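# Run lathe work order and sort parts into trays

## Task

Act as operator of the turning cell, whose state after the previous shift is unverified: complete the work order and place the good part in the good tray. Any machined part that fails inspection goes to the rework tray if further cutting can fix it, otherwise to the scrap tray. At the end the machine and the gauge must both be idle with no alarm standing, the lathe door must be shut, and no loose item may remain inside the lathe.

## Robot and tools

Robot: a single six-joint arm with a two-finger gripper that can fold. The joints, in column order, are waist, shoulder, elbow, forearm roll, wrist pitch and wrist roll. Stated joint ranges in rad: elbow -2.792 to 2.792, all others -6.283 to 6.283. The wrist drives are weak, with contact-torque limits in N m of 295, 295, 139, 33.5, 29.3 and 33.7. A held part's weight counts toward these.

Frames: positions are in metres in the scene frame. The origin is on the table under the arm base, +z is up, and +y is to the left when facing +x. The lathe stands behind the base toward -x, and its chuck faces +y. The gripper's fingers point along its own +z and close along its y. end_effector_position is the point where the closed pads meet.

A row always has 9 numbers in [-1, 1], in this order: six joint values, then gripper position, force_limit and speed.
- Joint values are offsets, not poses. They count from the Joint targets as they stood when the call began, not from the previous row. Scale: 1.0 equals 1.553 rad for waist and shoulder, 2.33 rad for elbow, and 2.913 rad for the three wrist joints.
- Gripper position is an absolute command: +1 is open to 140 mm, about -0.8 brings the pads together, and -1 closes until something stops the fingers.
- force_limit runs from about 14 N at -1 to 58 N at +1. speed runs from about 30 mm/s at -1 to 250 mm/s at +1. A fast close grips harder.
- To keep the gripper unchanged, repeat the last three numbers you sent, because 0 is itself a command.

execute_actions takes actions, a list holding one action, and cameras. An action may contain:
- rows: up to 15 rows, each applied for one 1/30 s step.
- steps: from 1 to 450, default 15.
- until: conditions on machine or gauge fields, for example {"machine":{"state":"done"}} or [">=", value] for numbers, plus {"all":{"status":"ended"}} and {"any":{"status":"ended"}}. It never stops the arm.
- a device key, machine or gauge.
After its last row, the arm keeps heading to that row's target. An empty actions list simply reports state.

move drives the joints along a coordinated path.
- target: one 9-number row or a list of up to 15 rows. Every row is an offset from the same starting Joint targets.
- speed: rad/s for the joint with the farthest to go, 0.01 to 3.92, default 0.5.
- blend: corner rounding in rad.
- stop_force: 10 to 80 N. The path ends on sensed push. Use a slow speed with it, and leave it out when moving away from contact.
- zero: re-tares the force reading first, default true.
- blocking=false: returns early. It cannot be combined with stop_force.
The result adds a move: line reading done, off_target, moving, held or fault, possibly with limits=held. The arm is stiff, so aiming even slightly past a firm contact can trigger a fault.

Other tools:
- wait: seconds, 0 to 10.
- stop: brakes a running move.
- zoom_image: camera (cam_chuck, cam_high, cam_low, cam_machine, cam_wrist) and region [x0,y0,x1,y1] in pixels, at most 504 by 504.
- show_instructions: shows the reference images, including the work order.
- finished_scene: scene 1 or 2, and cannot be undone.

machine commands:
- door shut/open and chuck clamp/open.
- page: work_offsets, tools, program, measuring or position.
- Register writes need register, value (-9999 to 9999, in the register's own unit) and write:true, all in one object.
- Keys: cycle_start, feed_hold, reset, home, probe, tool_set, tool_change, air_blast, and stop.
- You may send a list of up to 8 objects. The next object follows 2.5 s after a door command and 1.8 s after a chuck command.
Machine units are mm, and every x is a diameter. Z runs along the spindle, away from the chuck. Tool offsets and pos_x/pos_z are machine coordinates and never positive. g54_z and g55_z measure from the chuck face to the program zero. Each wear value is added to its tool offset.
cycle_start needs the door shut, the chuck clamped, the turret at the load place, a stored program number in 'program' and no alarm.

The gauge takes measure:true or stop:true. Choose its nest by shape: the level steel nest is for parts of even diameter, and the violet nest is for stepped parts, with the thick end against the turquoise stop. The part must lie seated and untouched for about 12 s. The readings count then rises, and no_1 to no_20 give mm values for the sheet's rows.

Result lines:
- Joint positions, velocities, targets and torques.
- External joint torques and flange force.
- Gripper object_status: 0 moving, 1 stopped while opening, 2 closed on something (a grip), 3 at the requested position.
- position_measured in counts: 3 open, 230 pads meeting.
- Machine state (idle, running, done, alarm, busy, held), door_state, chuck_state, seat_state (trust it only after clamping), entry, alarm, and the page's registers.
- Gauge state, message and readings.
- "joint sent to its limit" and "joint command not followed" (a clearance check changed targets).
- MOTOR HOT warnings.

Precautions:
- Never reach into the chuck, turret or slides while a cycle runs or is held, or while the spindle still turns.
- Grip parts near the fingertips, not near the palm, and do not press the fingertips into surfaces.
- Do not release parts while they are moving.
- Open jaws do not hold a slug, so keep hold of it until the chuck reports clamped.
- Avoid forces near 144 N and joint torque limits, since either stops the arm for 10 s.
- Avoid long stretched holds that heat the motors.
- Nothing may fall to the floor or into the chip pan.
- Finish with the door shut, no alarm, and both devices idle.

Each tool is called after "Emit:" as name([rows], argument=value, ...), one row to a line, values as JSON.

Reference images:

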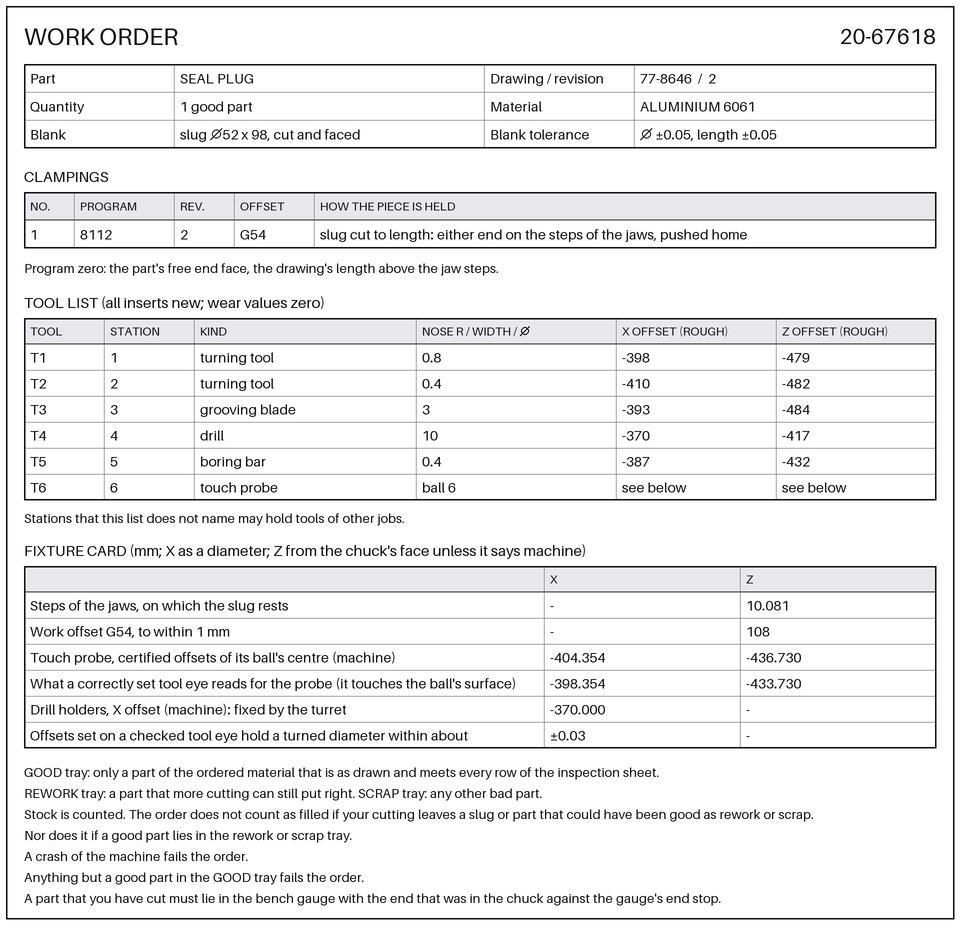

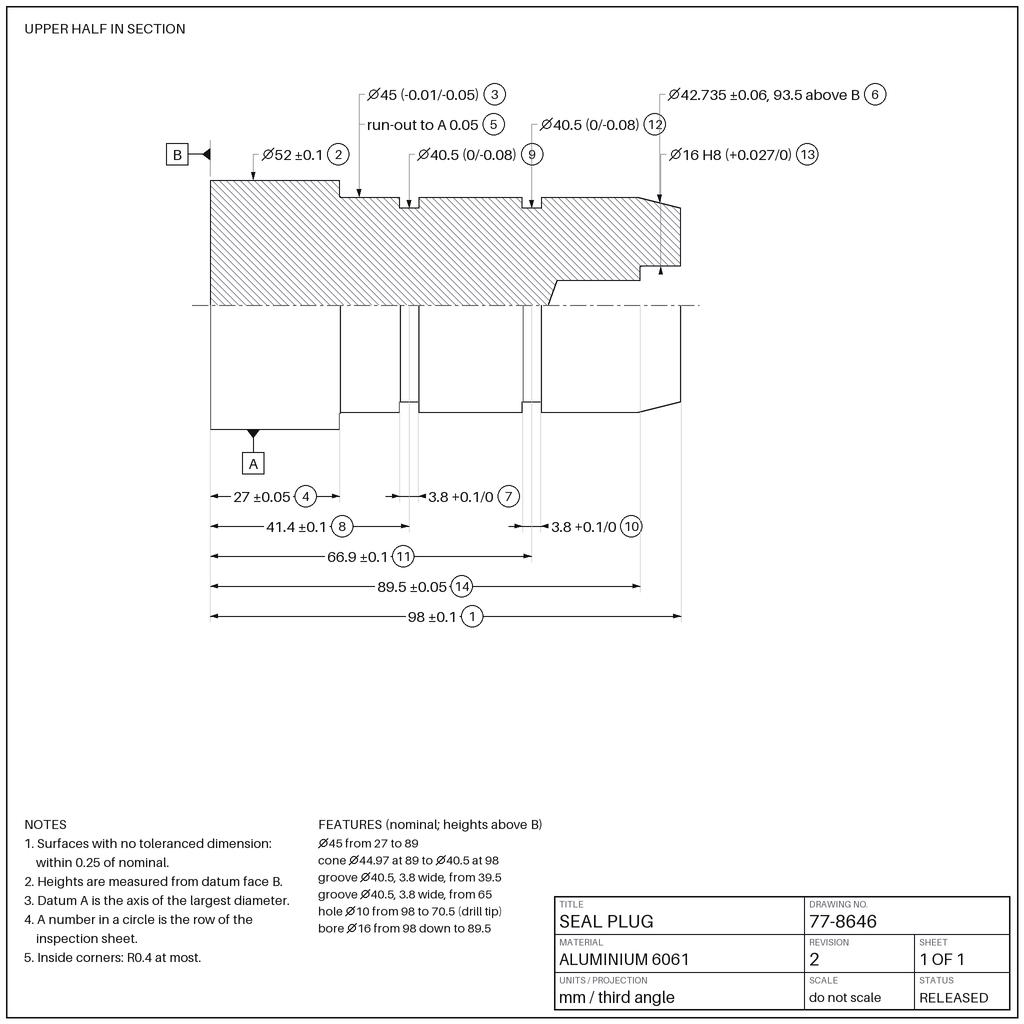

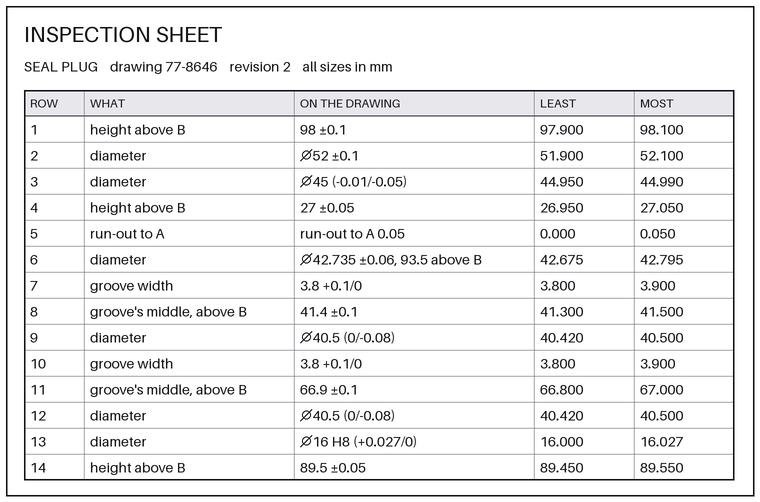

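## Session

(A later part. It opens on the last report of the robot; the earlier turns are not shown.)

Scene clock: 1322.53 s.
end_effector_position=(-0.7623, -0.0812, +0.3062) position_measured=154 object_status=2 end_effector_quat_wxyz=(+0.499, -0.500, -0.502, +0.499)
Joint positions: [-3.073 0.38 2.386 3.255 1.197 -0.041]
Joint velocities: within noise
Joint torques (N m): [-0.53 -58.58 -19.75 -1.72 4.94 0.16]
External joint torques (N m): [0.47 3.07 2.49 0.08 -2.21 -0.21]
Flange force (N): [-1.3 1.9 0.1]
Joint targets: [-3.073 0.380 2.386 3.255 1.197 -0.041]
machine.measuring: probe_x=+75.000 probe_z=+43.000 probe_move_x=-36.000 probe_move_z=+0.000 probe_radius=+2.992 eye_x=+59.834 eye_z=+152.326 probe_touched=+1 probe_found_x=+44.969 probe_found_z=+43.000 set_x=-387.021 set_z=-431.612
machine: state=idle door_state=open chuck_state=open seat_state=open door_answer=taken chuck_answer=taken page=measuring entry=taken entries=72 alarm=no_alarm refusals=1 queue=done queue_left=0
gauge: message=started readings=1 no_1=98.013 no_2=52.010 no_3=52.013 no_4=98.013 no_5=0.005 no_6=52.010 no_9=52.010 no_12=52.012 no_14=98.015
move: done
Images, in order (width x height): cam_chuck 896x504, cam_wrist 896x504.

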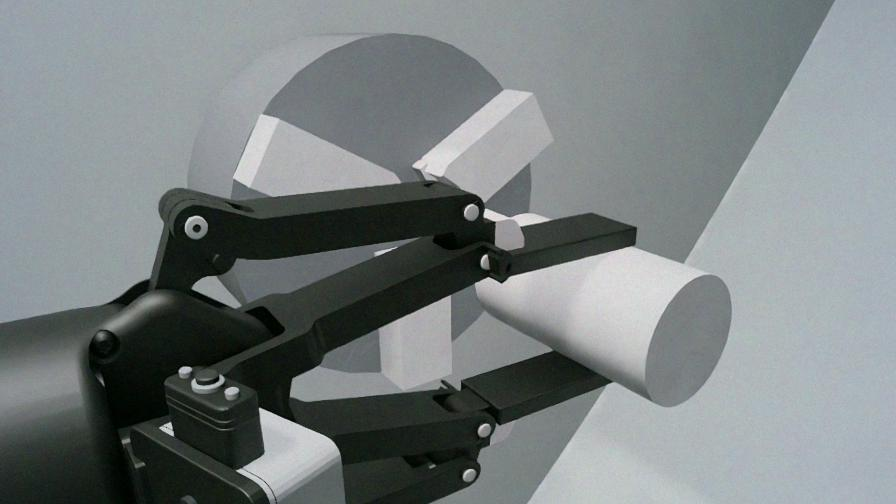

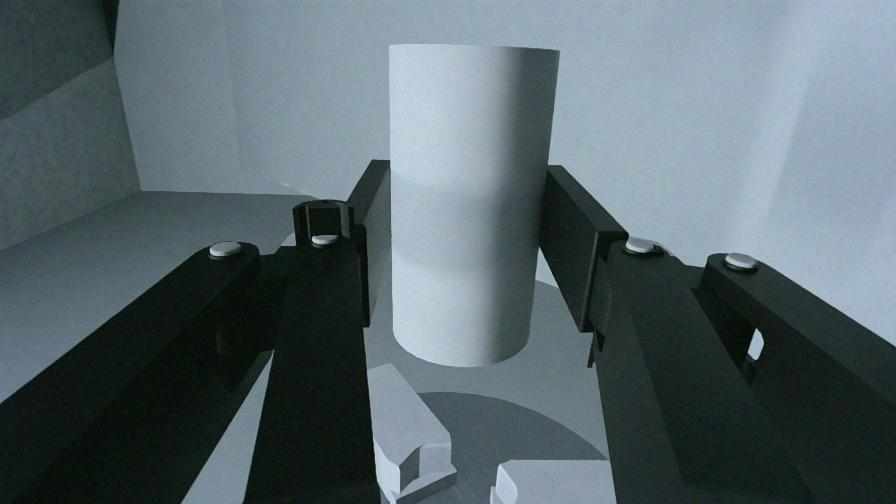

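Emit:
move([
  [-0.1301,-0.0610,0.0604,-0.0740,0.0156,0.0255,-1,0.0,-1],
  [-0.0688,-0.9800,-0.0511,-0.0388,-0.9200,0.0141,-1,0.0,-1],
], speed=[0.25,0.5], blend=[0.05,0], cameras=["cam_wrist"])

Scene clock: 1335.73 s.
end_effector_position=(-0.1110, -0.0354, +0.4657) position_measured=154 object_status=2 end_effector_quat_wxyz=(-0.186, +0.682, +0.682, -0.185)
Joint positions: [-3.18 -1.142 2.267 3.142 -1.483 0]
Joint velocities: within noise
Joint torques (N m): [-0.16 53.31 -42.52 -3.9 2.47 0.24]
External joint torques (N m): [0.33 1.16 3.46 -0.01 -1.09 -0.26]
Flange force (N): [0.0 0.0 0.0]
Joint targets: [-3.180 -1.142 2.267 3.142 -1.483 0.000]
machine.measuring: probe_x=+75.000 probe_z=+43.000 probe_move_x=-36.000 probe_move_z=+0.000 probe_radius=+2.992 eye_x=+59.834 eye_z=+152.326 probe_touched=+1 probe_found_x=+44.969 probe_found_z=+43.000 set_x=-387.021 set_z=-431.612
machine: state=idle door_state=open chuck_state=open seat_state=open door_answer=taken chuck_answer=taken page=measuring entry=taken entries=72 alarm=no_alarm refusals=1 queue=done queue_left=0
gauge: message=started readings=1 no_1=98.013 no_2=52.010 no_3=52.013 no_4=98.013 no_5=0.005 no_6=52.010 no_9=52.010 no_12=52.012 no_14=98.015
move: done
Images, in order (width x height): cam_wrist 896x504.

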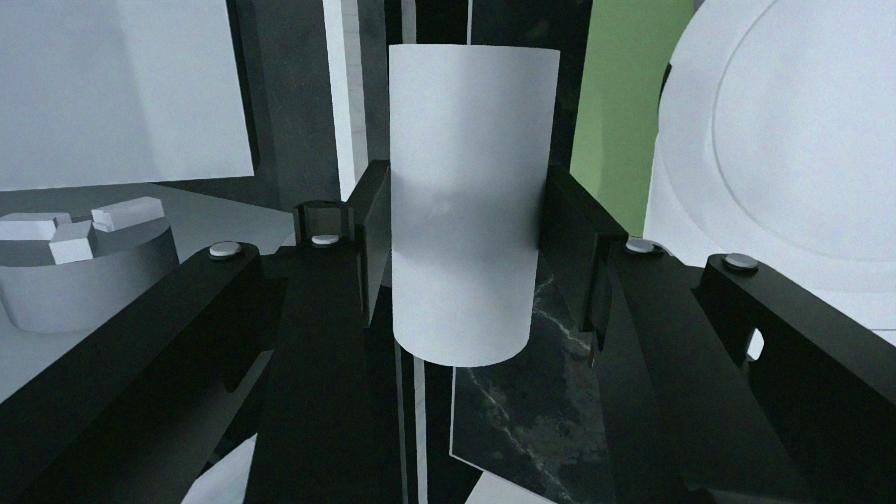

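Emit:
move(target=[0.9981,0.2846,-0.0288,0,-0.0058,-0.1373,-1,0.0,-1], speed=0.7, cameras=[])

Emit:
move(target=[0.9981,0.6563,-0.1730,0,0.1630,0.1640,-1,0.0,-1], speed=0.6, cameras=["cam_wrist"])

Scene clock: 1352.47 s.
end_effector_position=(+0.0292, -0.2068, +0.4379) position_measured=154 object_status=2 end_effector_quat_wxyz=(-0.013, -0.188, +0.980, -0.069)
Joint positions: [-1.63 -0.7 2.2 3.142 -1.5 -0.4]
Joint velocities: within noise
Joint torques (N m): [-1.49 22.32 -44.84 -4.22 0.7 0.19]
External joint torques (N m): [1.52 1.62 3.01 -0.07 -0.31 -0.19]
Flange force (N): [0.0 0.0 0.0]
Joint targets: [-1.630 -0.700 2.200 3.142 -1.500 -0.400]
machine.measuring: probe_x=+75.000 probe_z=+43.000 probe_move_x=-36.000 probe_move_z=+0.000 probe_radius=+2.992 eye_x=+59.834 eye_z=+152.326 probe_touched=+1 probe_found_x=+44.969 probe_found_z=+43.000 set_x=-387.021 set_z=-431.612
machine: state=idle door_state=open chuck_state=open seat_state=open door_answer=taken chuck_answer=taken page=measuring entry=taken entries=72 alarm=no_alarm refusals=1 queue=done queue_left=0
gauge: message=started readings=1 no_1=98.013 no_2=52.010 no_3=52.013 no_4=98.013 no_5=0.005 no_6=52.010 no_9=52.010 no_12=52.012 no_14=98.015
move: done
No camera images: "cameras" was empty.

Scene clock: 1355.50 s.
end_effector_position=(+0.6734, +0.0066, +0.2221) position_measured=154 object_status=2 end_effector_quat_wxyz=(+0.003, -0.664, +0.748, -0.001)
Joint positions: [-0.079 0.319 1.796 3.142 -1.025 0.077]
Joint velocities: within noise
Joint torques (N m): [-0.39 -70.38 -37.78 -3.64 0 0.27]
External joint torques (N m): [0.19 3.15 2.16 -0.06 0.01 -0.27]
Flange force (N): [0.1 -0.2 4.6]
Joint targets: [-0.079 0.320 1.796 3.142 -1.025 0.077]
machine.measuring: probe_x=+75.000 probe_z=+43.000 probe_move_x=-36.000 probe_move_z=+0.000 probe_radius=+2.992 eye_x=+59.834 eye_z=+152.326 probe_touched=+1 probe_found_x=+44.969 probe_found_z=+43.000 set_x=-387.021 set_z=-431.612
machine: state=idle door_state=open chuck_state=open seat_state=open door_answer=taken chuck_answer=taken page=measuring entry=taken entries=72 alarm=no_alarm refusals=1 queue=done queue_left=0
gauge: message=started readings=1 no_1=98.013 no_2=52.010 no_3=52.013 no_4=98.013 no_5=0.005 no_6=52.010 no_9=52.010 no_12=52.012 no_14=98.015
move: done
Images, in order (width x height): cam_wrist 896x504.

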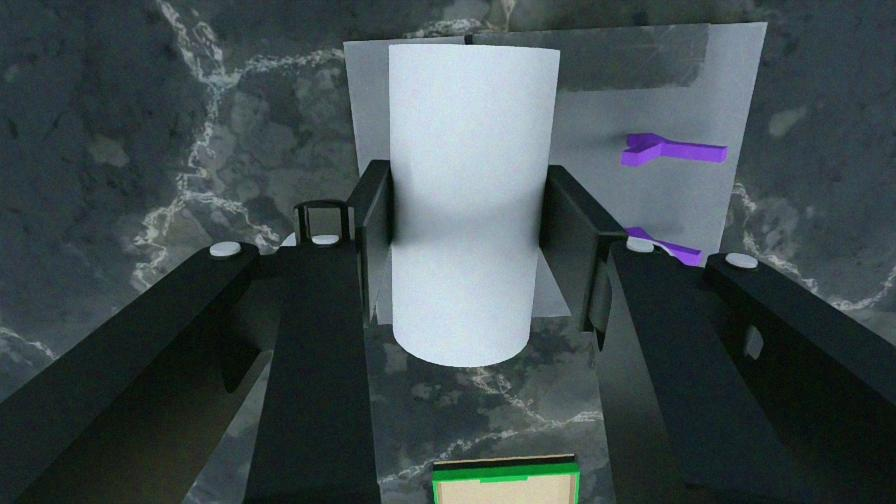

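Emit:
move(target=[0.0410,0.0629,0.0322,0,0.0591,-0.0019,-1,0.0,-1], speed=0.12, cameras=["cam_wrist"])

Emit:
move(target=[0,0.0176,0.0058,0,0.0140,0,-1,0.0,-1], speed=0.012, stop_force=10, cameras=["cam_wrist"])

Scene clock: 1360.90 s.
end_effector_position=(+0.6713, +0.0498, +0.1224) position_measured=154 object_status=2 end_effector_quat_wxyz=(-0.002, +0.689, -0.724, +0.000)
Joint positions: [-0.016 0.417 1.871 3.142 -0.853 0.072]
Joint velocities: within noise
Joint torques (N m): [-0.57 -74.8 -33.25 -3.18 0.1 0.22]
External joint torques (N m): [0.45 2.56 1.83 -0.08 -0.09 -0.22]
Flange force (N): [-0.3 0.4 3.8]
Joint targets: [-0.015 0.417 1.872 3.142 -0.853 0.072]
machine.measuring: probe_x=+75.000 probe_z=+43.000 probe_move_x=-36.000 probe_move_z=+0.000 probe_radius=+2.992 eye_x=+59.834 eye_z=+152.326 probe_touched=+1 probe_found_x=+44.969 probe_found_z=+43.000 set_x=-387.021 set_z=-431.612
machine: state=idle door_state=open chuck_state=open seat_state=open door_answer=taken chuck_answer=taken page=measuring entry=taken entries=72 alarm=no_alarm refusals=1 queue=done queue_left=0
gauge: message=started readings=1 no_1=98.013 no_2=52.010 no_3=52.013 no_4=98.013 no_5=0.005 no_6=52.010 no_9=52.010 no_12=52.012 no_14=98.015
move: done
Images, in order (width x height): cam_wrist 896x504.

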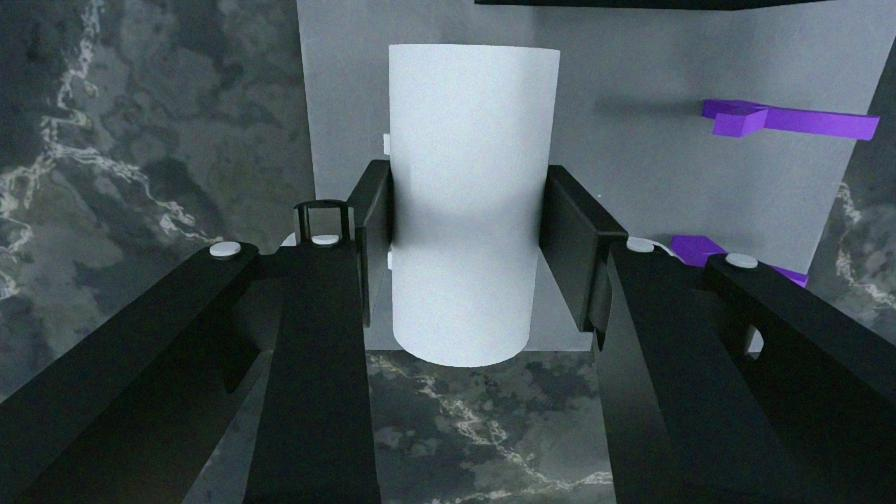

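Scene clock: 1363.93 s.
end_effector_position=(+0.6715, +0.0498, +0.1052) position_measured=154 object_status=2 end_effector_quat_wxyz=(-0.002, +0.689, -0.724, +0.000)
Joint positions: [-0.015 0.437 1.881 3.142 -0.823 0.072]
Joint velocities: within noise
Joint torques (N m): [-2.9 -60.69 -27.12 -3.72 2.04 0.2]
External joint torques (N m): [3.16 -13.16 -3.55 0.54 -2.04 -0.2]
Flange force (N): [-3.5 7.8 -20.6]
Joint targets: [-0.015 0.437 1.881 3.142 -0.823 0.072]
machine.measuring: probe_x=+75.000 probe_z=+43.000 probe_move_x=-36.000 probe_move_z=+0.000 probe_radius=+2.992 eye_x=+59.834 eye_z=+152.326 probe_touched=+1 probe_found_x=+44.969 probe_found_z=+43.000 set_x=-387.021 set_z=-431.612
machine: state=idle door_state=open chuck_state=open seat_state=open door_answer=taken chuck_answer=taken page=measuring entry=taken entries=72 alarm=no_alarm refusals=1 queue=done queue_left=0
gauge: message=started readings=1 no_1=98.013 no_2=52.010 no_3=52.013 no_4=98.013 no_5=0.005 no_6=52.010 no_9=52.010 no_12=52.012 no_14=98.015
move: contact; the wrist pitch is farthest, 0.011 rad from its target
Images, in order (width x height): cam_wrist 896x504.

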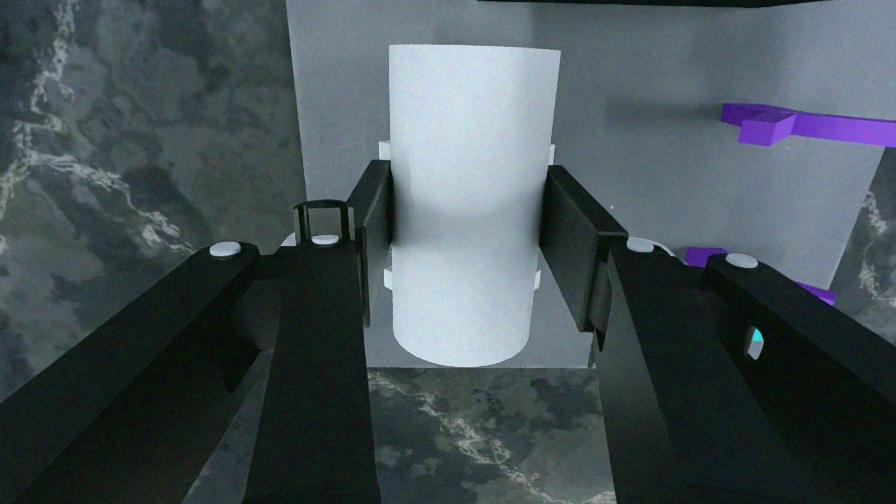

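Emit:
move(target=[0.0155,0.0009,-0.0015,0,-0.0005,0.0083,-1,0.0,-1], speed=0.01, stop_force=10, cameras=["cam_wrist"])

Scene clock: 1366.43 s.
end_effector_position=(+0.6714, +0.0506, +0.1051) position_measured=154 object_status=2 end_effector_quat_wxyz=(-0.002, +0.689, -0.724, +0.000)
Joint positions: [-0.014 0.437 1.881 3.142 -0.823 0.073]
Joint velocities: within noise
Joint torques (N m): [4.11 -67.87 -31.99 -1.51 2.55 0.08]
External joint torques (N m): [-4.16 -5.17 1.46 -1.66 -2.54 -0.08]
Flange force (N): [7.2 6.9 -9.5]
Joint targets: [-0.014 0.437 1.881 3.142 -0.823 0.073]
machine.measuring: probe_x=+75.000 probe_z=+43.000 probe_move_x=-36.000 probe_move_z=+0.000 probe_radius=+2.992 eye_x=+59.834 eye_z=+152.326 probe_touched=+1 probe_found_x=+44.969 probe_found_z=+43.000 set_x=-387.021 set_z=-431.612
machine: state=idle door_state=open chuck_state=open seat_state=open door_answer=taken chuck_answer=taken page=measuring entry=taken entries=72 alarm=no_alarm refusals=1 queue=done queue_left=0
gauge: message=started readings=1 no_1=98.013 no_2=52.010 no_3=52.013 no_4=98.013 no_5=0.005 no_6=52.010 no_9=52.010 no_12=52.012 no_14=98.015
move: contact; the waist is farthest, 0.023 rad from its target
Images, in order (width x height): cam_wrist 896x504.

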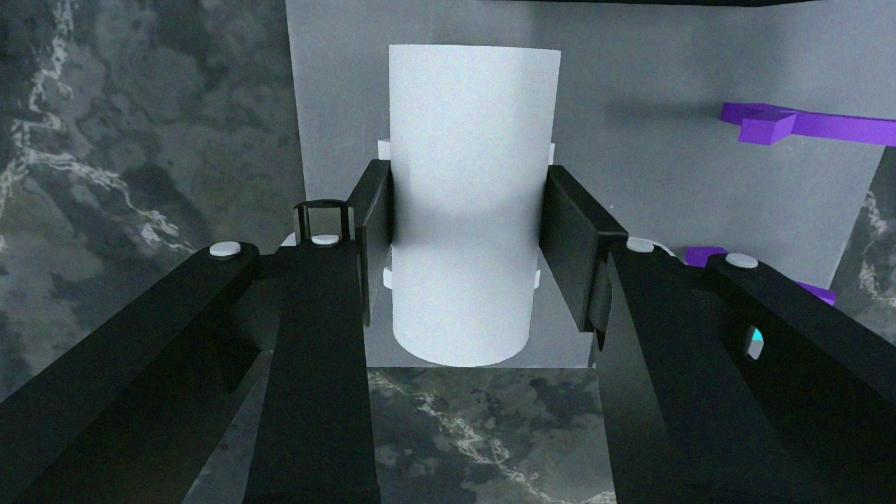

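Emit:
move(target=[0.0155,0.0004,-0.0015,0,-0.0005,0.0083,-1,0.0,-1], speed=0.01, stop_force=16, cameras=["cam_wrist"])

Scene clock: 1372.10 s.
end_effector_position=(+0.6720, +0.0654, +0.1061) position_measured=154 object_status=2 end_effector_quat_wxyz=(-0.003, +0.689, -0.725, +0.001)
Joint positions: [0.008 0.438 1.878 3.142 -0.825 0.095]
Joint velocities: within noise
Joint torques (N m): [17.76 -67.62 -29.48 4.32 1.16 0.12]
External joint torques (N m): [-17.78 -5.86 -1.04 -7.49 -1.16 -0.12]
Flange force (N): [27.0 1.7 -9.3]
Joint targets: [0.008 0.438 1.878 3.142 -0.825 0.095]
machine.measuring: probe_x=+75.000 probe_z=+43.000 probe_move_x=-36.000 probe_move_z=+0.000 probe_radius=+2.992 eye_x=+59.834 eye_z=+152.326 probe_touched=+1 probe_found_x=+44.969 probe_found_z=+43.000 set_x=-387.021 set_z=-431.612
machine: state=idle door_state=open chuck_state=open seat_state=open door_answer=taken chuck_answer=taken page=measuring entry=taken entries=72 alarm=no_alarm refusals=1 queue=done queue_left=0
gauge: message=started readings=1 no_1=98.013 no_2=52.010 no_3=52.013 no_4=98.013 no_5=0.005 no_6=52.010 no_9=52.010 no_12=52.012 no_14=98.015
move: contact
Images, in order (width x height): cam_wrist 896x504.

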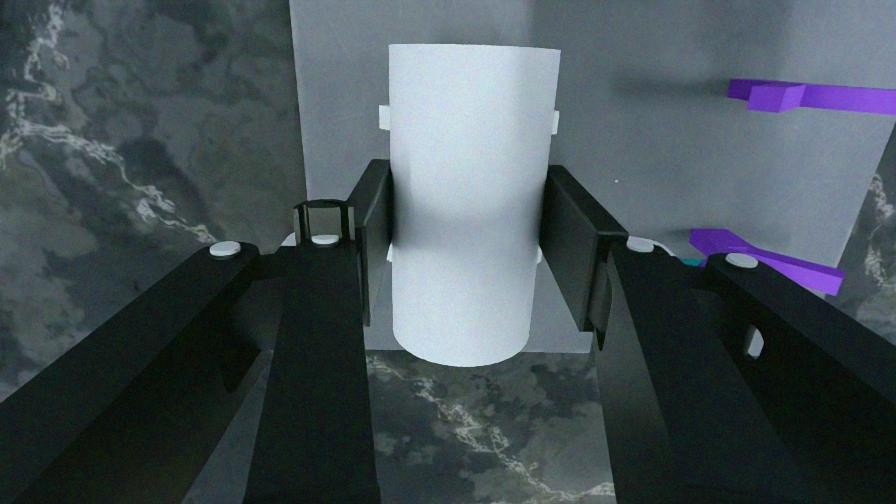

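Emit:
move([
  [-0.0026,0,0,0,0,-0.0014,-1,0.0,-1],
  [-0.0026,0,0,0,0,-0.0014,0.1,0.0,-1],
  [-0.0026,-0.0555,-0.0218,0,-0.0472,-0.0014,0.1,0.0,-1],
], speed=[0.02,0.1,0.12], cameras=["cam_wrist"])

Emit:
execute_actions([
  {"gauge":{"measure":true},"steps":420,"until":{"gauge":{"readings":[">",1]}}},
], cameras=["cam_wrist"])

Scene clock: 1377.83 s.
end_effector_position=(+0.6703, +0.0624, +0.1863) position_measured=117 object_status=3 end_effector_quat_wxyz=(-0.002, +0.689, -0.724, +0.001)
Joint positions: [0.004 0.351 1.827 3.142 -0.962 0.091]
Joint velocities: within noise
Joint torques (N m): [0.24 -67.97 -33.92 -3.5 0.21 0.28]
External joint torques (N m): [-0.09 -1.02 -0.25 -0.03 -0.21 -0.28]
Flange force (N): [0.7 0.7 -1.5]
Joint targets: [0.004 0.351 1.827 3.142 -0.962 0.091]
machine.measuring: probe_x=+75.000 probe_z=+43.000 probe_move_x=-36.000 probe_move_z=+0.000 probe_radius=+2.992 eye_x=+59.834 eye_z=+152.326 probe_touched=+1 probe_found_x=+44.969 probe_found_z=+43.000 set_x=-387.021 set_z=-431.612
machine: state=idle door_state=open chuck_state=open seat_state=open door_answer=taken chuck_answer=taken page=measuring entry=taken entries=72 alarm=no_alarm refusals=1 queue=done queue_left=0
gauge: message=started readings=1 no_1=98.013 no_2=52.010 no_3=52.013 no_4=98.013 no_5=0.005 no_6=52.010 no_9=52.010 no_12=52.012 no_14=98.015
move: done
Images, in order (width x height): cam_wrist 896x504.

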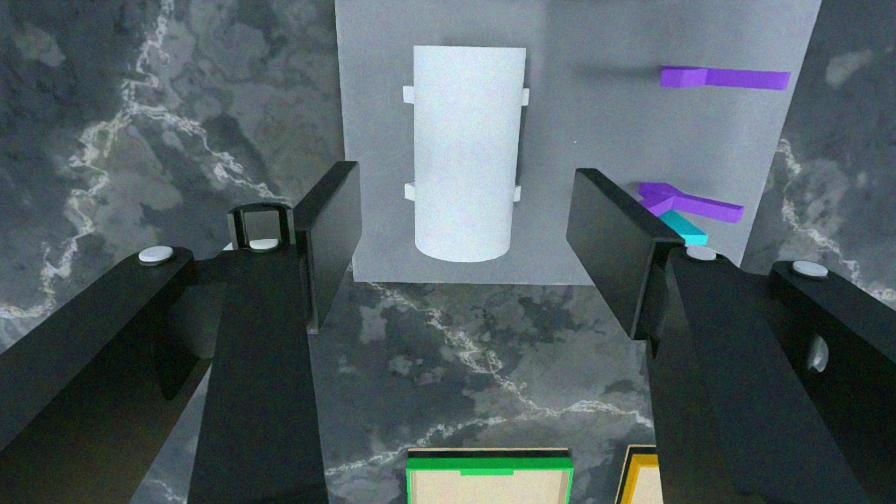

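Scene clock: 1390.03 s.
end_effector_position=(+0.6703, +0.0624, +0.1863) position_measured=117 object_status=3 end_effector_quat_wxyz=(-0.003, +0.689, -0.724, +0.001)
Joint positions: [0.004 0.351 1.827 3.142 -0.962 0.091]
Joint velocities: within noise
Joint torques (N m): [-0.73 -67.84 -33.93 -3.5 0.18 0.2]
External joint torques (N m): [0.77 -1.32 -0.24 -0.04 -0.18 -0.2]
Flange force (N): [-0.7 1.3 -1.8]
Joint targets: [0.004 0.351 1.827 3.142 -0.962 0.091]
Tool commands: gripper/position=+0.1 gripper/force_limit=+0.0 gripper/speed=-1.0
machine.measuring: probe_x=+75.000 probe_z=+43.000 probe_move_x=-36.000 probe_move_z=+0.000 probe_radius=+2.992 eye_x=+59.834 eye_z=+152.326 probe_touched=+1 probe_found_x=+44.969 probe_found_z=+43.000 set_x=-387.021 set_z=-431.612
machine: state=idle door_state=open chuck_state=open seat_state=open door_answer=taken chuck_answer=taken page=measuring entry=taken entries=72 alarm=no_alarm refusals=1 queue=done queue_left=0
gauge: message=started readings=2 no_1=98.020 no_2=51.974 no_3=44.974 no_4=27.026 no_5=0.072 no_6=42.749 no_7=3.853 no_8=41.425 no_9=40.457 no_10=3.854 no_11=66.925 no_12=40.461 no_13=15.984 no_14=89.522
Images, in order (width x height): cam_wrist 896x504.

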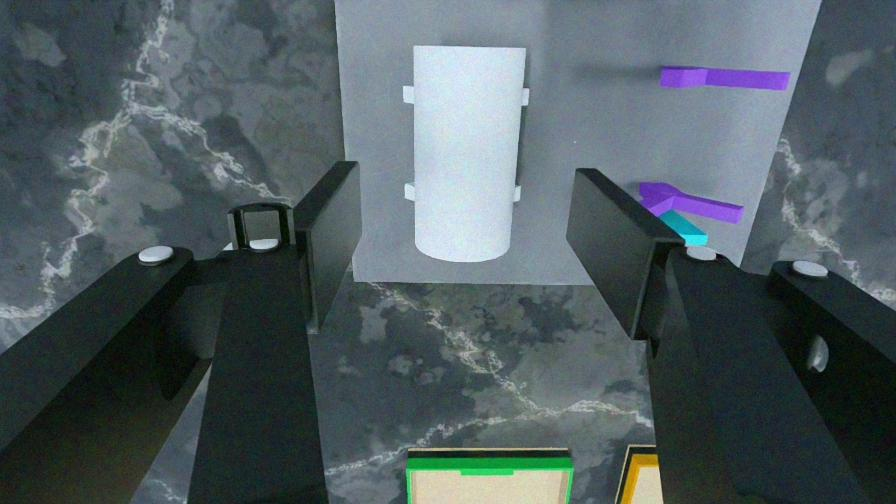

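Emit:
zoom_image(camera="cam_wrist", region=[390, 20, 550, 280])

Scaled by 1.938.

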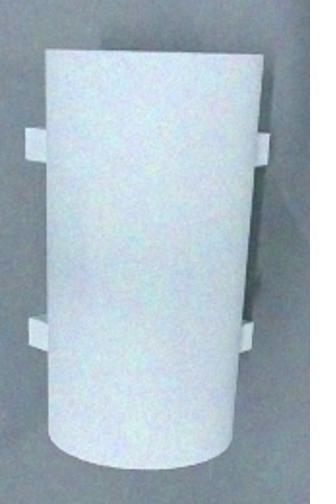

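Emit:
move([
  [0,0.0555,0.0218,0,0.0472,0,0.1,0.0,-1],
  [0,0.0555,0.0218,0,0.0472,0,-1,0.0,-1],
], speed=0.1, cameras=[])

Emit:
move(target=[0.0077,0,0,0,0,0.0041,-1,0.0,-1], speed=0.008, stop_force=14, cameras=["cam_wrist"])

Scene clock: 1413.13 s.
end_effector_position=(+0.6722, +0.0627, +0.1061) position_measured=154 object_status=0 end_effector_quat_wxyz=(-0.003, +0.689, -0.724, +0.001)
Joint positions: [0.004 0.438 1.878 3.142 -0.825 0.091]
Joint velocities: within noise
Joint torques (N m): [-3.25 -63.07 -37.58 -3.51 7.91 0.71]
External joint torques (N m): [3.56 -11.07 6.8 0.33 -7.91 -0.71]
Flange force (N): [-1.2 21.5 -22.4]
Joint targets: [0.004 0.438 1.878 3.142 -0.825 0.091]
machine.measuring: probe_x=+75.000 probe_z=+43.000 probe_move_x=-36.000 probe_move_z=+0.000 probe_radius=+2.992 eye_x=+59.834 eye_z=+152.326 probe_touched=+1 probe_found_x=+44.969 probe_found_z=+43.000 set_x=-387.021 set_z=-431.612
machine: state=idle door_state=open chuck_state=open seat_state=open door_answer=taken chuck_answer=taken page=measuring entry=taken entries=72 alarm=no_alarm refusals=1 queue=done queue_left=0
gauge: message=started readings=2 no_1=98.020 no_2=51.974 no_3=44.974 no_4=27.026 no_5=0.072 no_6=42.749 no_7=3.853 no_8=41.425 no_9=40.457 no_10=3.854 no_11=66.925 no_12=40.461 no_13=15.984 no_14=89.522
move: done
No camera images: "cameras" was empty.

speed must be a number from 0.01 to 3.92 (rad/s); nothing of the call was run

Emit:
move(target=[0.0077,0,0,0,0,0.0041,-1,0.0,-1], speed=0.01, stop_force=12, cameras=[])

Emit:
move([
  [0,0,0,0,0,0,0.1,0.0,-1],
  [0,-0.0555,-0.0218,0,-0.0472,0,0.1,0.0,-1],
], speed=0.12, cameras=["cam_wrist"])

Emit:
execute_actions([
  {"gauge":{"measure":true},"steps":420,"until":{"gauge":{"readings":[">",2]}}},
], cameras=[])

Scene clock: 1420.07 s.
end_effector_position=(+0.6721, +0.0632, +0.1061) position_measured=154 object_status=2 end_effector_quat_wxyz=(-0.003, +0.689, -0.724, +0.001)
Joint positions: [0.005 0.438 1.878 3.142 -0.825 0.092]
Joint velocities: within noise
Joint torques (N m): [7.16 -64.78 -37.15 0.26 7.39 0.71]
External joint torques (N m): [-6.98 -9.35 6.31 -3.45 -7.38 -0.71]
Flange force (N): [14.0 17.4 -19.8]
Joint targets: [0.005 0.438 1.878 3.142 -0.825 0.092]
machine.measuring: probe_x=+75.000 probe_z=+43.000 probe_move_x=-36.000 probe_move_z=+0.000 probe_radius=+2.992 eye_x=+59.834 eye_z=+152.326 probe_touched=+1 probe_found_x=+44.969 probe_found_z=+43.000 set_x=-387.021 set_z=-431.612
machine: state=idle door_state=open chuck_state=open seat_state=open door_answer=taken chuck_answer=taken page=measuring entry=taken entries=72 alarm=no_alarm refusals=1 queue=done queue_left=0
gauge: message=started readings=2 no_1=98.020 no_2=51.974 no_3=44.974 no_4=27.026 no_5=0.072 no_6=42.749 no_7=3.853 no_8=41.425 no_9=40.457 no_10=3.854 no_11=66.925 no_12=40.461 no_13=15.984 no_14=89.522
move: contact; the waist is farthest, 0.011 rad from its target
No camera images: "cameras" was empty.

Scene clock: 1422.60 s.
end_effector_position=(+0.6703, +0.0630, +0.1863) position_measured=117 object_status=3 end_effector_quat_wxyz=(-0.002, +0.689, -0.724, +0.001)
Joint positions: [0.005 0.351 1.827 3.142 -0.962 0.092]
Joint velocities: within noise
Joint torques (N m): [0.55 -68.11 -33.89 -3.54 0.08 0.12]
External joint torques (N m): [-0.39 -0.69 -0.31 0 -0.08 -0.12]
Flange force (N): [0.8 0.2 -1.0]
Joint targets: [0.005 0.351 1.827 3.142 -0.962 0.092]
machine.measuring: probe_x=+75.000 probe_z=+43.000 probe_move_x=-36.000 probe_move_z=+0.000 probe_radius=+2.992 eye_x=+59.834 eye_z=+152.326 probe_touched=+1 probe_found_x=+44.969 probe_found_z=+43.000 set_x=-387.021 set_z=-431.612
machine: state=idle door_state=open chuck_state=open seat_state=open door_answer=taken chuck_answer=taken page=measuring entry=taken entries=72 alarm=no_alarm refusals=1 queue=done queue_left=0
gauge: message=started readings=2 no_1=98.020 no_2=51.974 no_3=44.974 no_4=27.026 no_5=0.072 no_6=42.749 no_7=3.853 no_8=41.425 no_9=40.457 no_10=3.854 no_11=66.925 no_12=40.461 no_13=15.984 no_14=89.522
move: done
Images, in order (width x height): cam_wrist 896x504.

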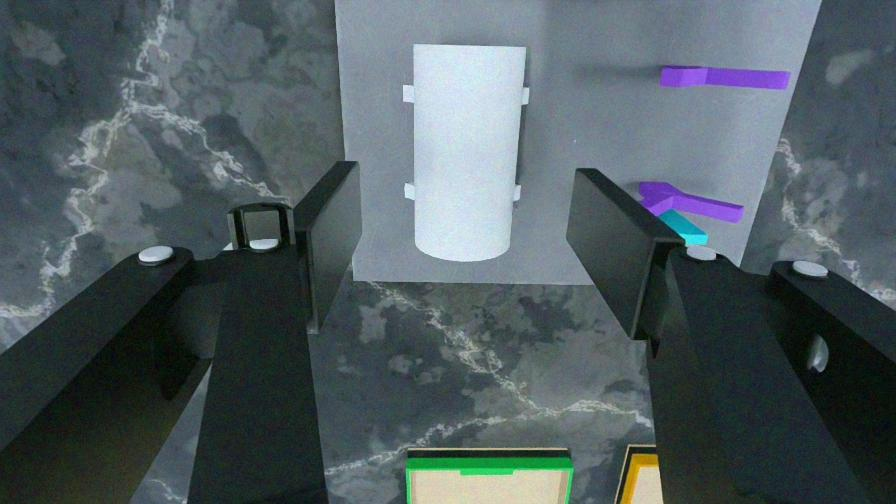

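Scene clock: 1434.80 s.
end_effector_position=(+0.6703, +0.0630, +0.1863) position_measured=117 object_status=3 end_effector_quat_wxyz=(-0.002, +0.689, -0.724, +0.001)
Joint positions: [0.005 0.351 1.827 3.142 -0.962 0.092]
Joint velocities: within noise
Joint torques (N m): [-0.89 -67.44 -33.9 -3.46 0.21 0.2]
External joint torques (N m): [0.88 -1.38 -0.24 -0.08 -0.21 -0.2]
Flange force (N): [-0.8 1.3 -1.9]
Joint targets: [0.005 0.351 1.827 3.142 -0.962 0.092]
Tool commands: gripper/position=+0.1 gripper/force_limit=+0.0 gripper/speed=-1.0
machine.measuring: probe_x=+75.000 probe_z=+43.000 probe_move_x=-36.000 probe_move_z=+0.000 probe_radius=+2.992 eye_x=+59.834 eye_z=+152.326 probe_touched=+1 probe_found_x=+44.969 probe_found_z=+43.000 set_x=-387.021 set_z=-431.612
machine: state=idle door_state=open chuck_state=open seat_state=open door_answer=taken chuck_answer=taken page=measuring entry=taken entries=72 alarm=no_alarm refusals=1 queue=done queue_left=0
gauge: message=started readings=3 no_1=98.020 no_2=51.973 no_3=44.970 no_4=27.024 no_5=0.073 no_6=42.751 no_7=3.853 no_8=41.425 no_9=40.459 no_10=3.852 no_11=66.921 no_12=40.458 no_13=15.986 no_14=89.526
No camera images: "cameras" was empty.

Emit:
move([
  [0.0113,0,0,-0.0163,0,0.0171,0.1,0.0,-1],
  [0.0113,0.0557,0.0219,-0.0163,0.0470,0.0171,0.1,0.0,-1],
], speed=0.1, cameras=["cam_wrist"])

Emit:
zoom_image(camera="cam_wrist", region=[370, 20, 590, 140])

Scene clock: 1477.33 s.
end_effector_position=(+0.6714, +0.0634, +0.1060) position_measured=117 object_status=3 end_effector_quat_wxyz=(+0.009, +0.689, -0.724, +0.014)
Joint positions: [0.022 0.438 1.878 3.094 -0.825 0.142]
Joint velocities: within noise
Joint torques (N m): [-0.17 -72.53 -30.23 -3.24 0.06 0.2]
External joint torques (N m): [0.28 -1.24 -0.63 -0.01 -0.06 -0.2]
Flange force (N): [0.0 0.2 -1.9]
Joint targets: [0.022 0.438 1.878 3.094 -0.825 0.142]
machine.measuring: probe_x=+75.000 probe_z=+43.000 probe_move_x=-36.000 probe_move_z=+0.000 probe_radius=+2.992 eye_x=+59.834 eye_z=+152.326 probe_touched=+1 probe_found_x=+44.969 probe_found_z=+43.000 set_x=-387.021 set_z=-431.612
machine: state=idle door_state=open chuck_state=open seat_state=open door_answer=taken chuck_answer=taken page=measuring entry=taken entries=72 alarm=no_alarm refusals=1 queue=done queue_left=0
gauge: message=started readings=3 no_1=98.020 no_2=51.973 no_3=44.970 no_4=27.024 no_5=0.073 no_6=42.751 no_7=3.853 no_8=41.425 no_9=40.459 no_10=3.852 no_11=66.921 no_12=40.458 no_13=15.986 no_14=89.526
move: done
Images, in order (width x height): cam_wrist 896x504.

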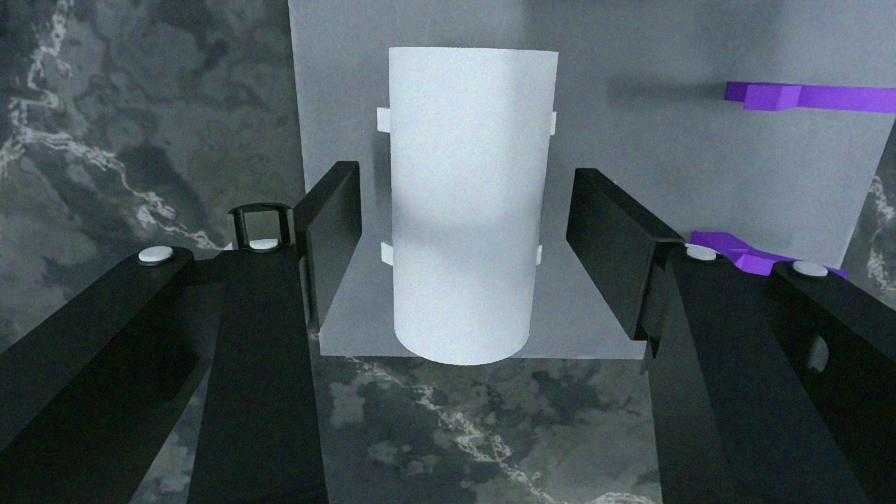

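Scaled by 2.291.

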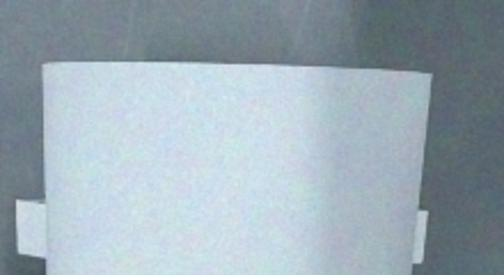

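Emit:
move([
  [0,0,0,0,0,0,-1,0.0,-1],
  [-0.0155,-0.0750,-0.0335,0,-0.0690,-0.0054,-1,0.0,-1],
], speed=0.12, cameras=["cam_wrist"])

Scene clock: 1482.90 s.
end_effector_position=(+0.6687, +0.0449, +0.2193) position_measured=154 object_status=2 end_effector_quat_wxyz=(+0.013, +0.683, -0.730, +0.014)
Joint positions: [-0.002 0.321 1.8 3.094 -1.026 0.126]
Joint velocities: within noise
Joint torques (N m): [-0.79 -69.4 -37.69 -3.82 0.13 0.19]
External joint torques (N m): [1.06 1.98 2.14 0.06 -0.16 -0.19]
Flange force (N): [-1.2 1.5 3.3]
Joint targets: [-0.002 0.321 1.800 3.094 -1.026 0.126]
machine.measuring: probe_x=+75.000 probe_z=+43.000 probe_move_x=-36.000 probe_move_z=+0.000 probe_radius=+2.992 eye_x=+59.834 eye_z=+152.326 probe_touched=+1 probe_found_x=+44.969 probe_found_z=+43.000 set_x=-387.021 set_z=-431.612
machine: state=idle door_state=open chuck_state=open seat_state=open door_answer=taken chuck_answer=taken page=measuring entry=taken entries=72 alarm=no_alarm refusals=1 queue=done queue_left=0
gauge: message=started readings=3 no_1=98.020 no_2=51.973 no_3=44.970 no_4=27.024 no_5=0.073 no_6=42.751 no_7=3.853 no_8=41.425 no_9=40.459 no_10=3.852 no_11=66.921 no_12=40.458 no_13=15.986 no_14=89.526
move: done
Images, in order (width x height): cam_wrist 896x504.

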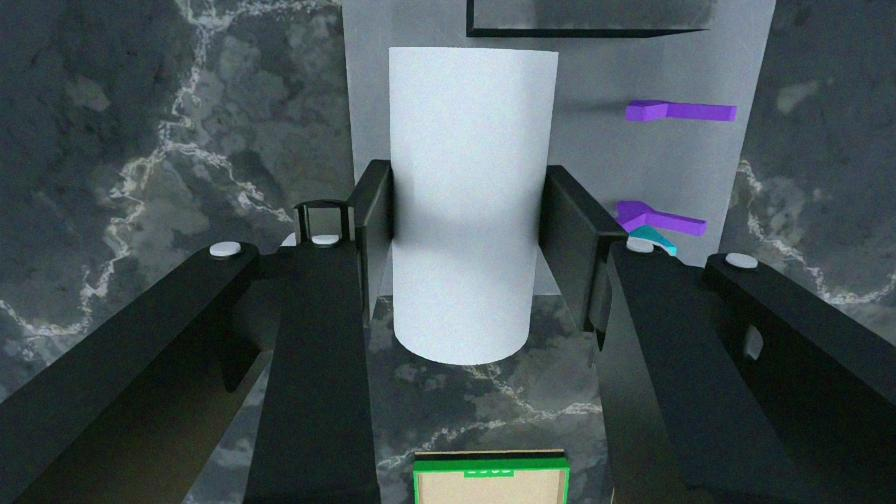

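Emit:
move(target=[-0.9968,-0.6574,0.1717,0.0165,-0.1627,-0.1806,-1,0.0,-1], speed=0.6, cameras=[])

Emit:
move(target=[-0.9916,-0.2833,0.0288,0,0.0058,0.1373,-1,0.0,-1], speed=0.6, cameras=["cam_machine","cam_chuck"])

Emit:
zoom_image(camera="cam_chuck", region=[340, 130, 500, 290])

Emit:
execute_actions([
  {"machine":[{"door":"shut"},{"air_blast":true}],"steps":300,"until":{"machine":{"queue":["!=","running"],"state":["!=","busy"]}}},
], cameras=["cam_chuck"])

Scene clock: 1491.53 s.
end_effector_position=(+0.0455, -0.2035, +0.4375) position_measured=154 object_status=2 end_effector_quat_wxyz=(-0.010, -0.226, +0.972, -0.069)
Joint positions: [-1.55 -0.7 2.2 3.142 -1.5 -0.4]
Joint velocities: within noise
Joint torques (N m): [0.31 22.04 -44.67 -4.35 0.82 0.27]
External joint torques (N m): [-0.33 1.93 2.81 0.06 -0.44 -0.27]
Flange force (N): [0.0 0.0 0.0]
Joint targets: [-1.551 -0.700 2.200 3.142 -1.500 -0.400]
machine.measuring: probe_x=+75.000 probe_z=+43.000 probe_move_x=-36.000 probe_move_z=+0.000 probe_radius=+2.992 eye_x=+59.834 eye_z=+152.326 probe_touched=+1 probe_found_x=+44.969 probe_found_z=+43.000 set_x=-387.021 set_z=-431.612
machine: state=idle door_state=open chuck_state=open seat_state=open door_answer=taken chuck_answer=taken page=measuring entry=taken entries=72 alarm=no_alarm refusals=1 queue=done queue_left=0
gauge: message=started readings=3 no_1=98.020 no_2=51.973 no_3=44.970 no_4=27.024 no_5=0.073 no_6=42.751 no_7=3.853 no_8=41.425 no_9=40.459 no_10=3.852 no_11=66.921 no_12=40.458 no_13=15.986 no_14=89.526
move: done
No camera images: "cameras" was empty.

Scene clock: 1494.53 s.
end_effector_position=(-0.1077, -0.0452, +0.4650) position_measured=154 object_status=2 end_effector_quat_wxyz=(-0.176, +0.652, +0.712, -0.192)
Joint positions: [-3.091 -1.14 2.267 3.142 -1.483 0]
Joint velocities: within noise
Joint torques (N m): [-0.18 53.2 -42.41 -3.89 2.51 0.25]
External joint torques (N m): [0.36 0.76 3.45 -0.01 -1.14 -0.27]
Flange force (N): [0.0 0.0 0.0]
Joint targets: [-3.091 -1.140 2.267 3.142 -1.483 0.000]
machine.measuring: probe_x=+75.000 probe_z=+43.000 probe_move_x=-36.000 probe_move_z=+0.000 probe_radius=+2.992 eye_x=+59.834 eye_z=+152.326 probe_touched=+1 probe_found_x=+44.969 probe_found_z=+43.000 set_x=-387.021 set_z=-431.612
machine: state=idle door_state=open chuck_state=open seat_state=open door_answer=taken chuck_answer=taken page=measuring entry=taken entries=72 alarm=no_alarm refusals=1 queue=done queue_left=0
gauge: message=started readings=3 no_1=98.020 no_2=51.973 no_3=44.970 no_4=27.024 no_5=0.073 no_6=42.751 no_7=3.853 no_8=41.425 no_9=40.459 no_10=3.852 no_11=66.921 no_12=40.458 no_13=15.986 no_14=89.526
move: done
Images, in order (width x height): cam_chuck 896x504, cam_machine 896x504.

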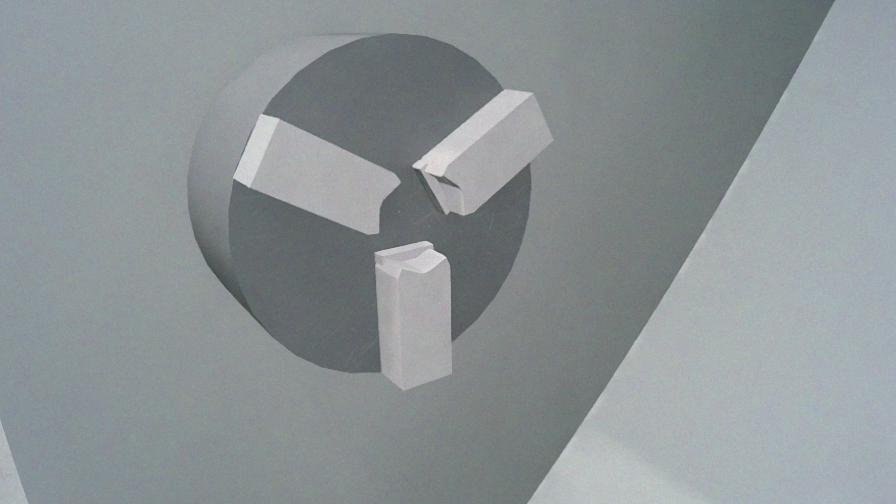

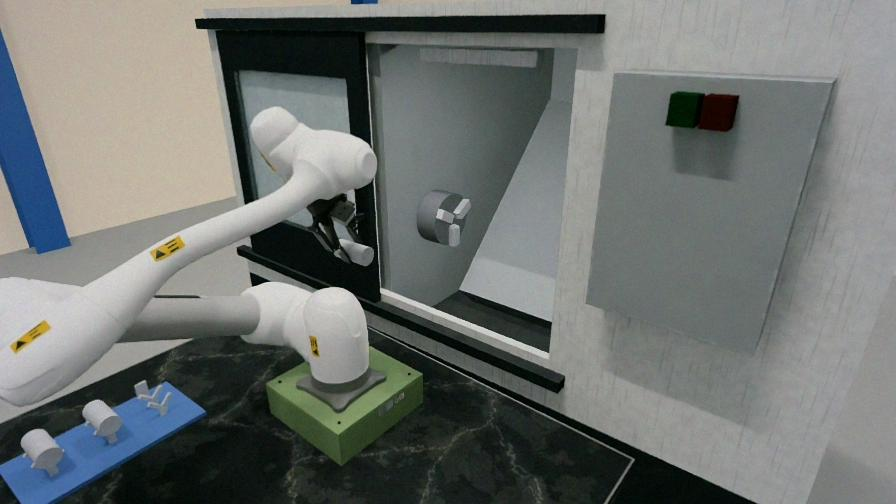

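Scaled by 3.150.

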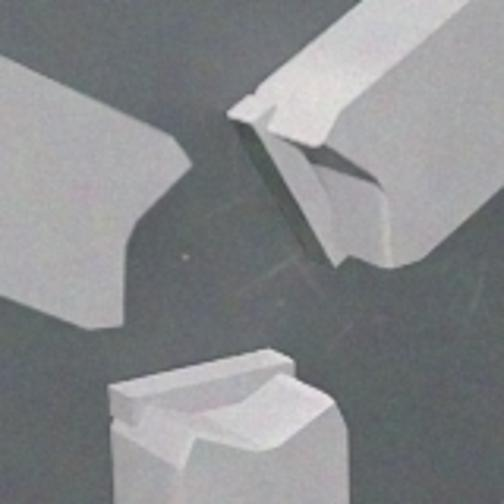

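Scene clock: 1499.40 s.
end_effector_position=(-0.1077, -0.0452, +0.4650) position_measured=154 object_status=2 end_effector_quat_wxyz=(-0.176, +0.652, +0.712, -0.192)
Joint positions: [-3.091 -1.14 2.267 3.142 -1.483 0]
Joint velocities: within noise
Joint torques (N m): [-0.08 53.22 -42.73 -3.93 2.49 0.28]
External joint torques (N m): [0.41 0.73 3.85 0.04 -1.13 -0.3]
Flange force (N): [0.0 0.0 0.0]
Joint targets: [-3.091 -1.140 2.267 3.142 -1.483 0.000]
Tool commands: gripper/position=-1.0 gripper/force_limit=+0.0 gripper/speed=-1.0
machine.measuring: probe_x=+75.000 probe_z=+43.000 probe_move_x=-36.000 probe_move_z=+0.000 probe_radius=+2.992 eye_x=+59.834 eye_z=+152.326 probe_touched=+1 probe_found_x=+44.969 probe_found_z=+43.000 set_x=-387.021 set_z=-431.612
machine: state=idle door_state=shut chuck_state=open seat_state=open door_answer=taken chuck_answer=taken page=measuring entry=taken entries=73 alarm=no_alarm refusals=1 queue=done queue_left=0
gauge: message=started readings=3 no_1=98.020 no_2=51.973 no_3=44.970 no_4=27.024 no_5=0.073 no_6=42.751 no_7=3.853 no_8=41.425 no_9=40.459 no_10=3.852 no_11=66.921 no_12=40.458 no_13=15.986 no_14=89.526
Images, in order (width x height): cam_chuck 896x504.

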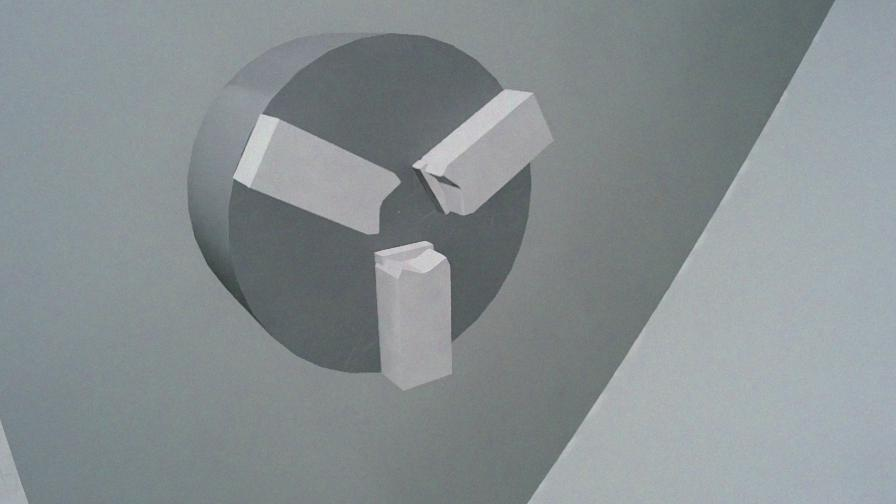

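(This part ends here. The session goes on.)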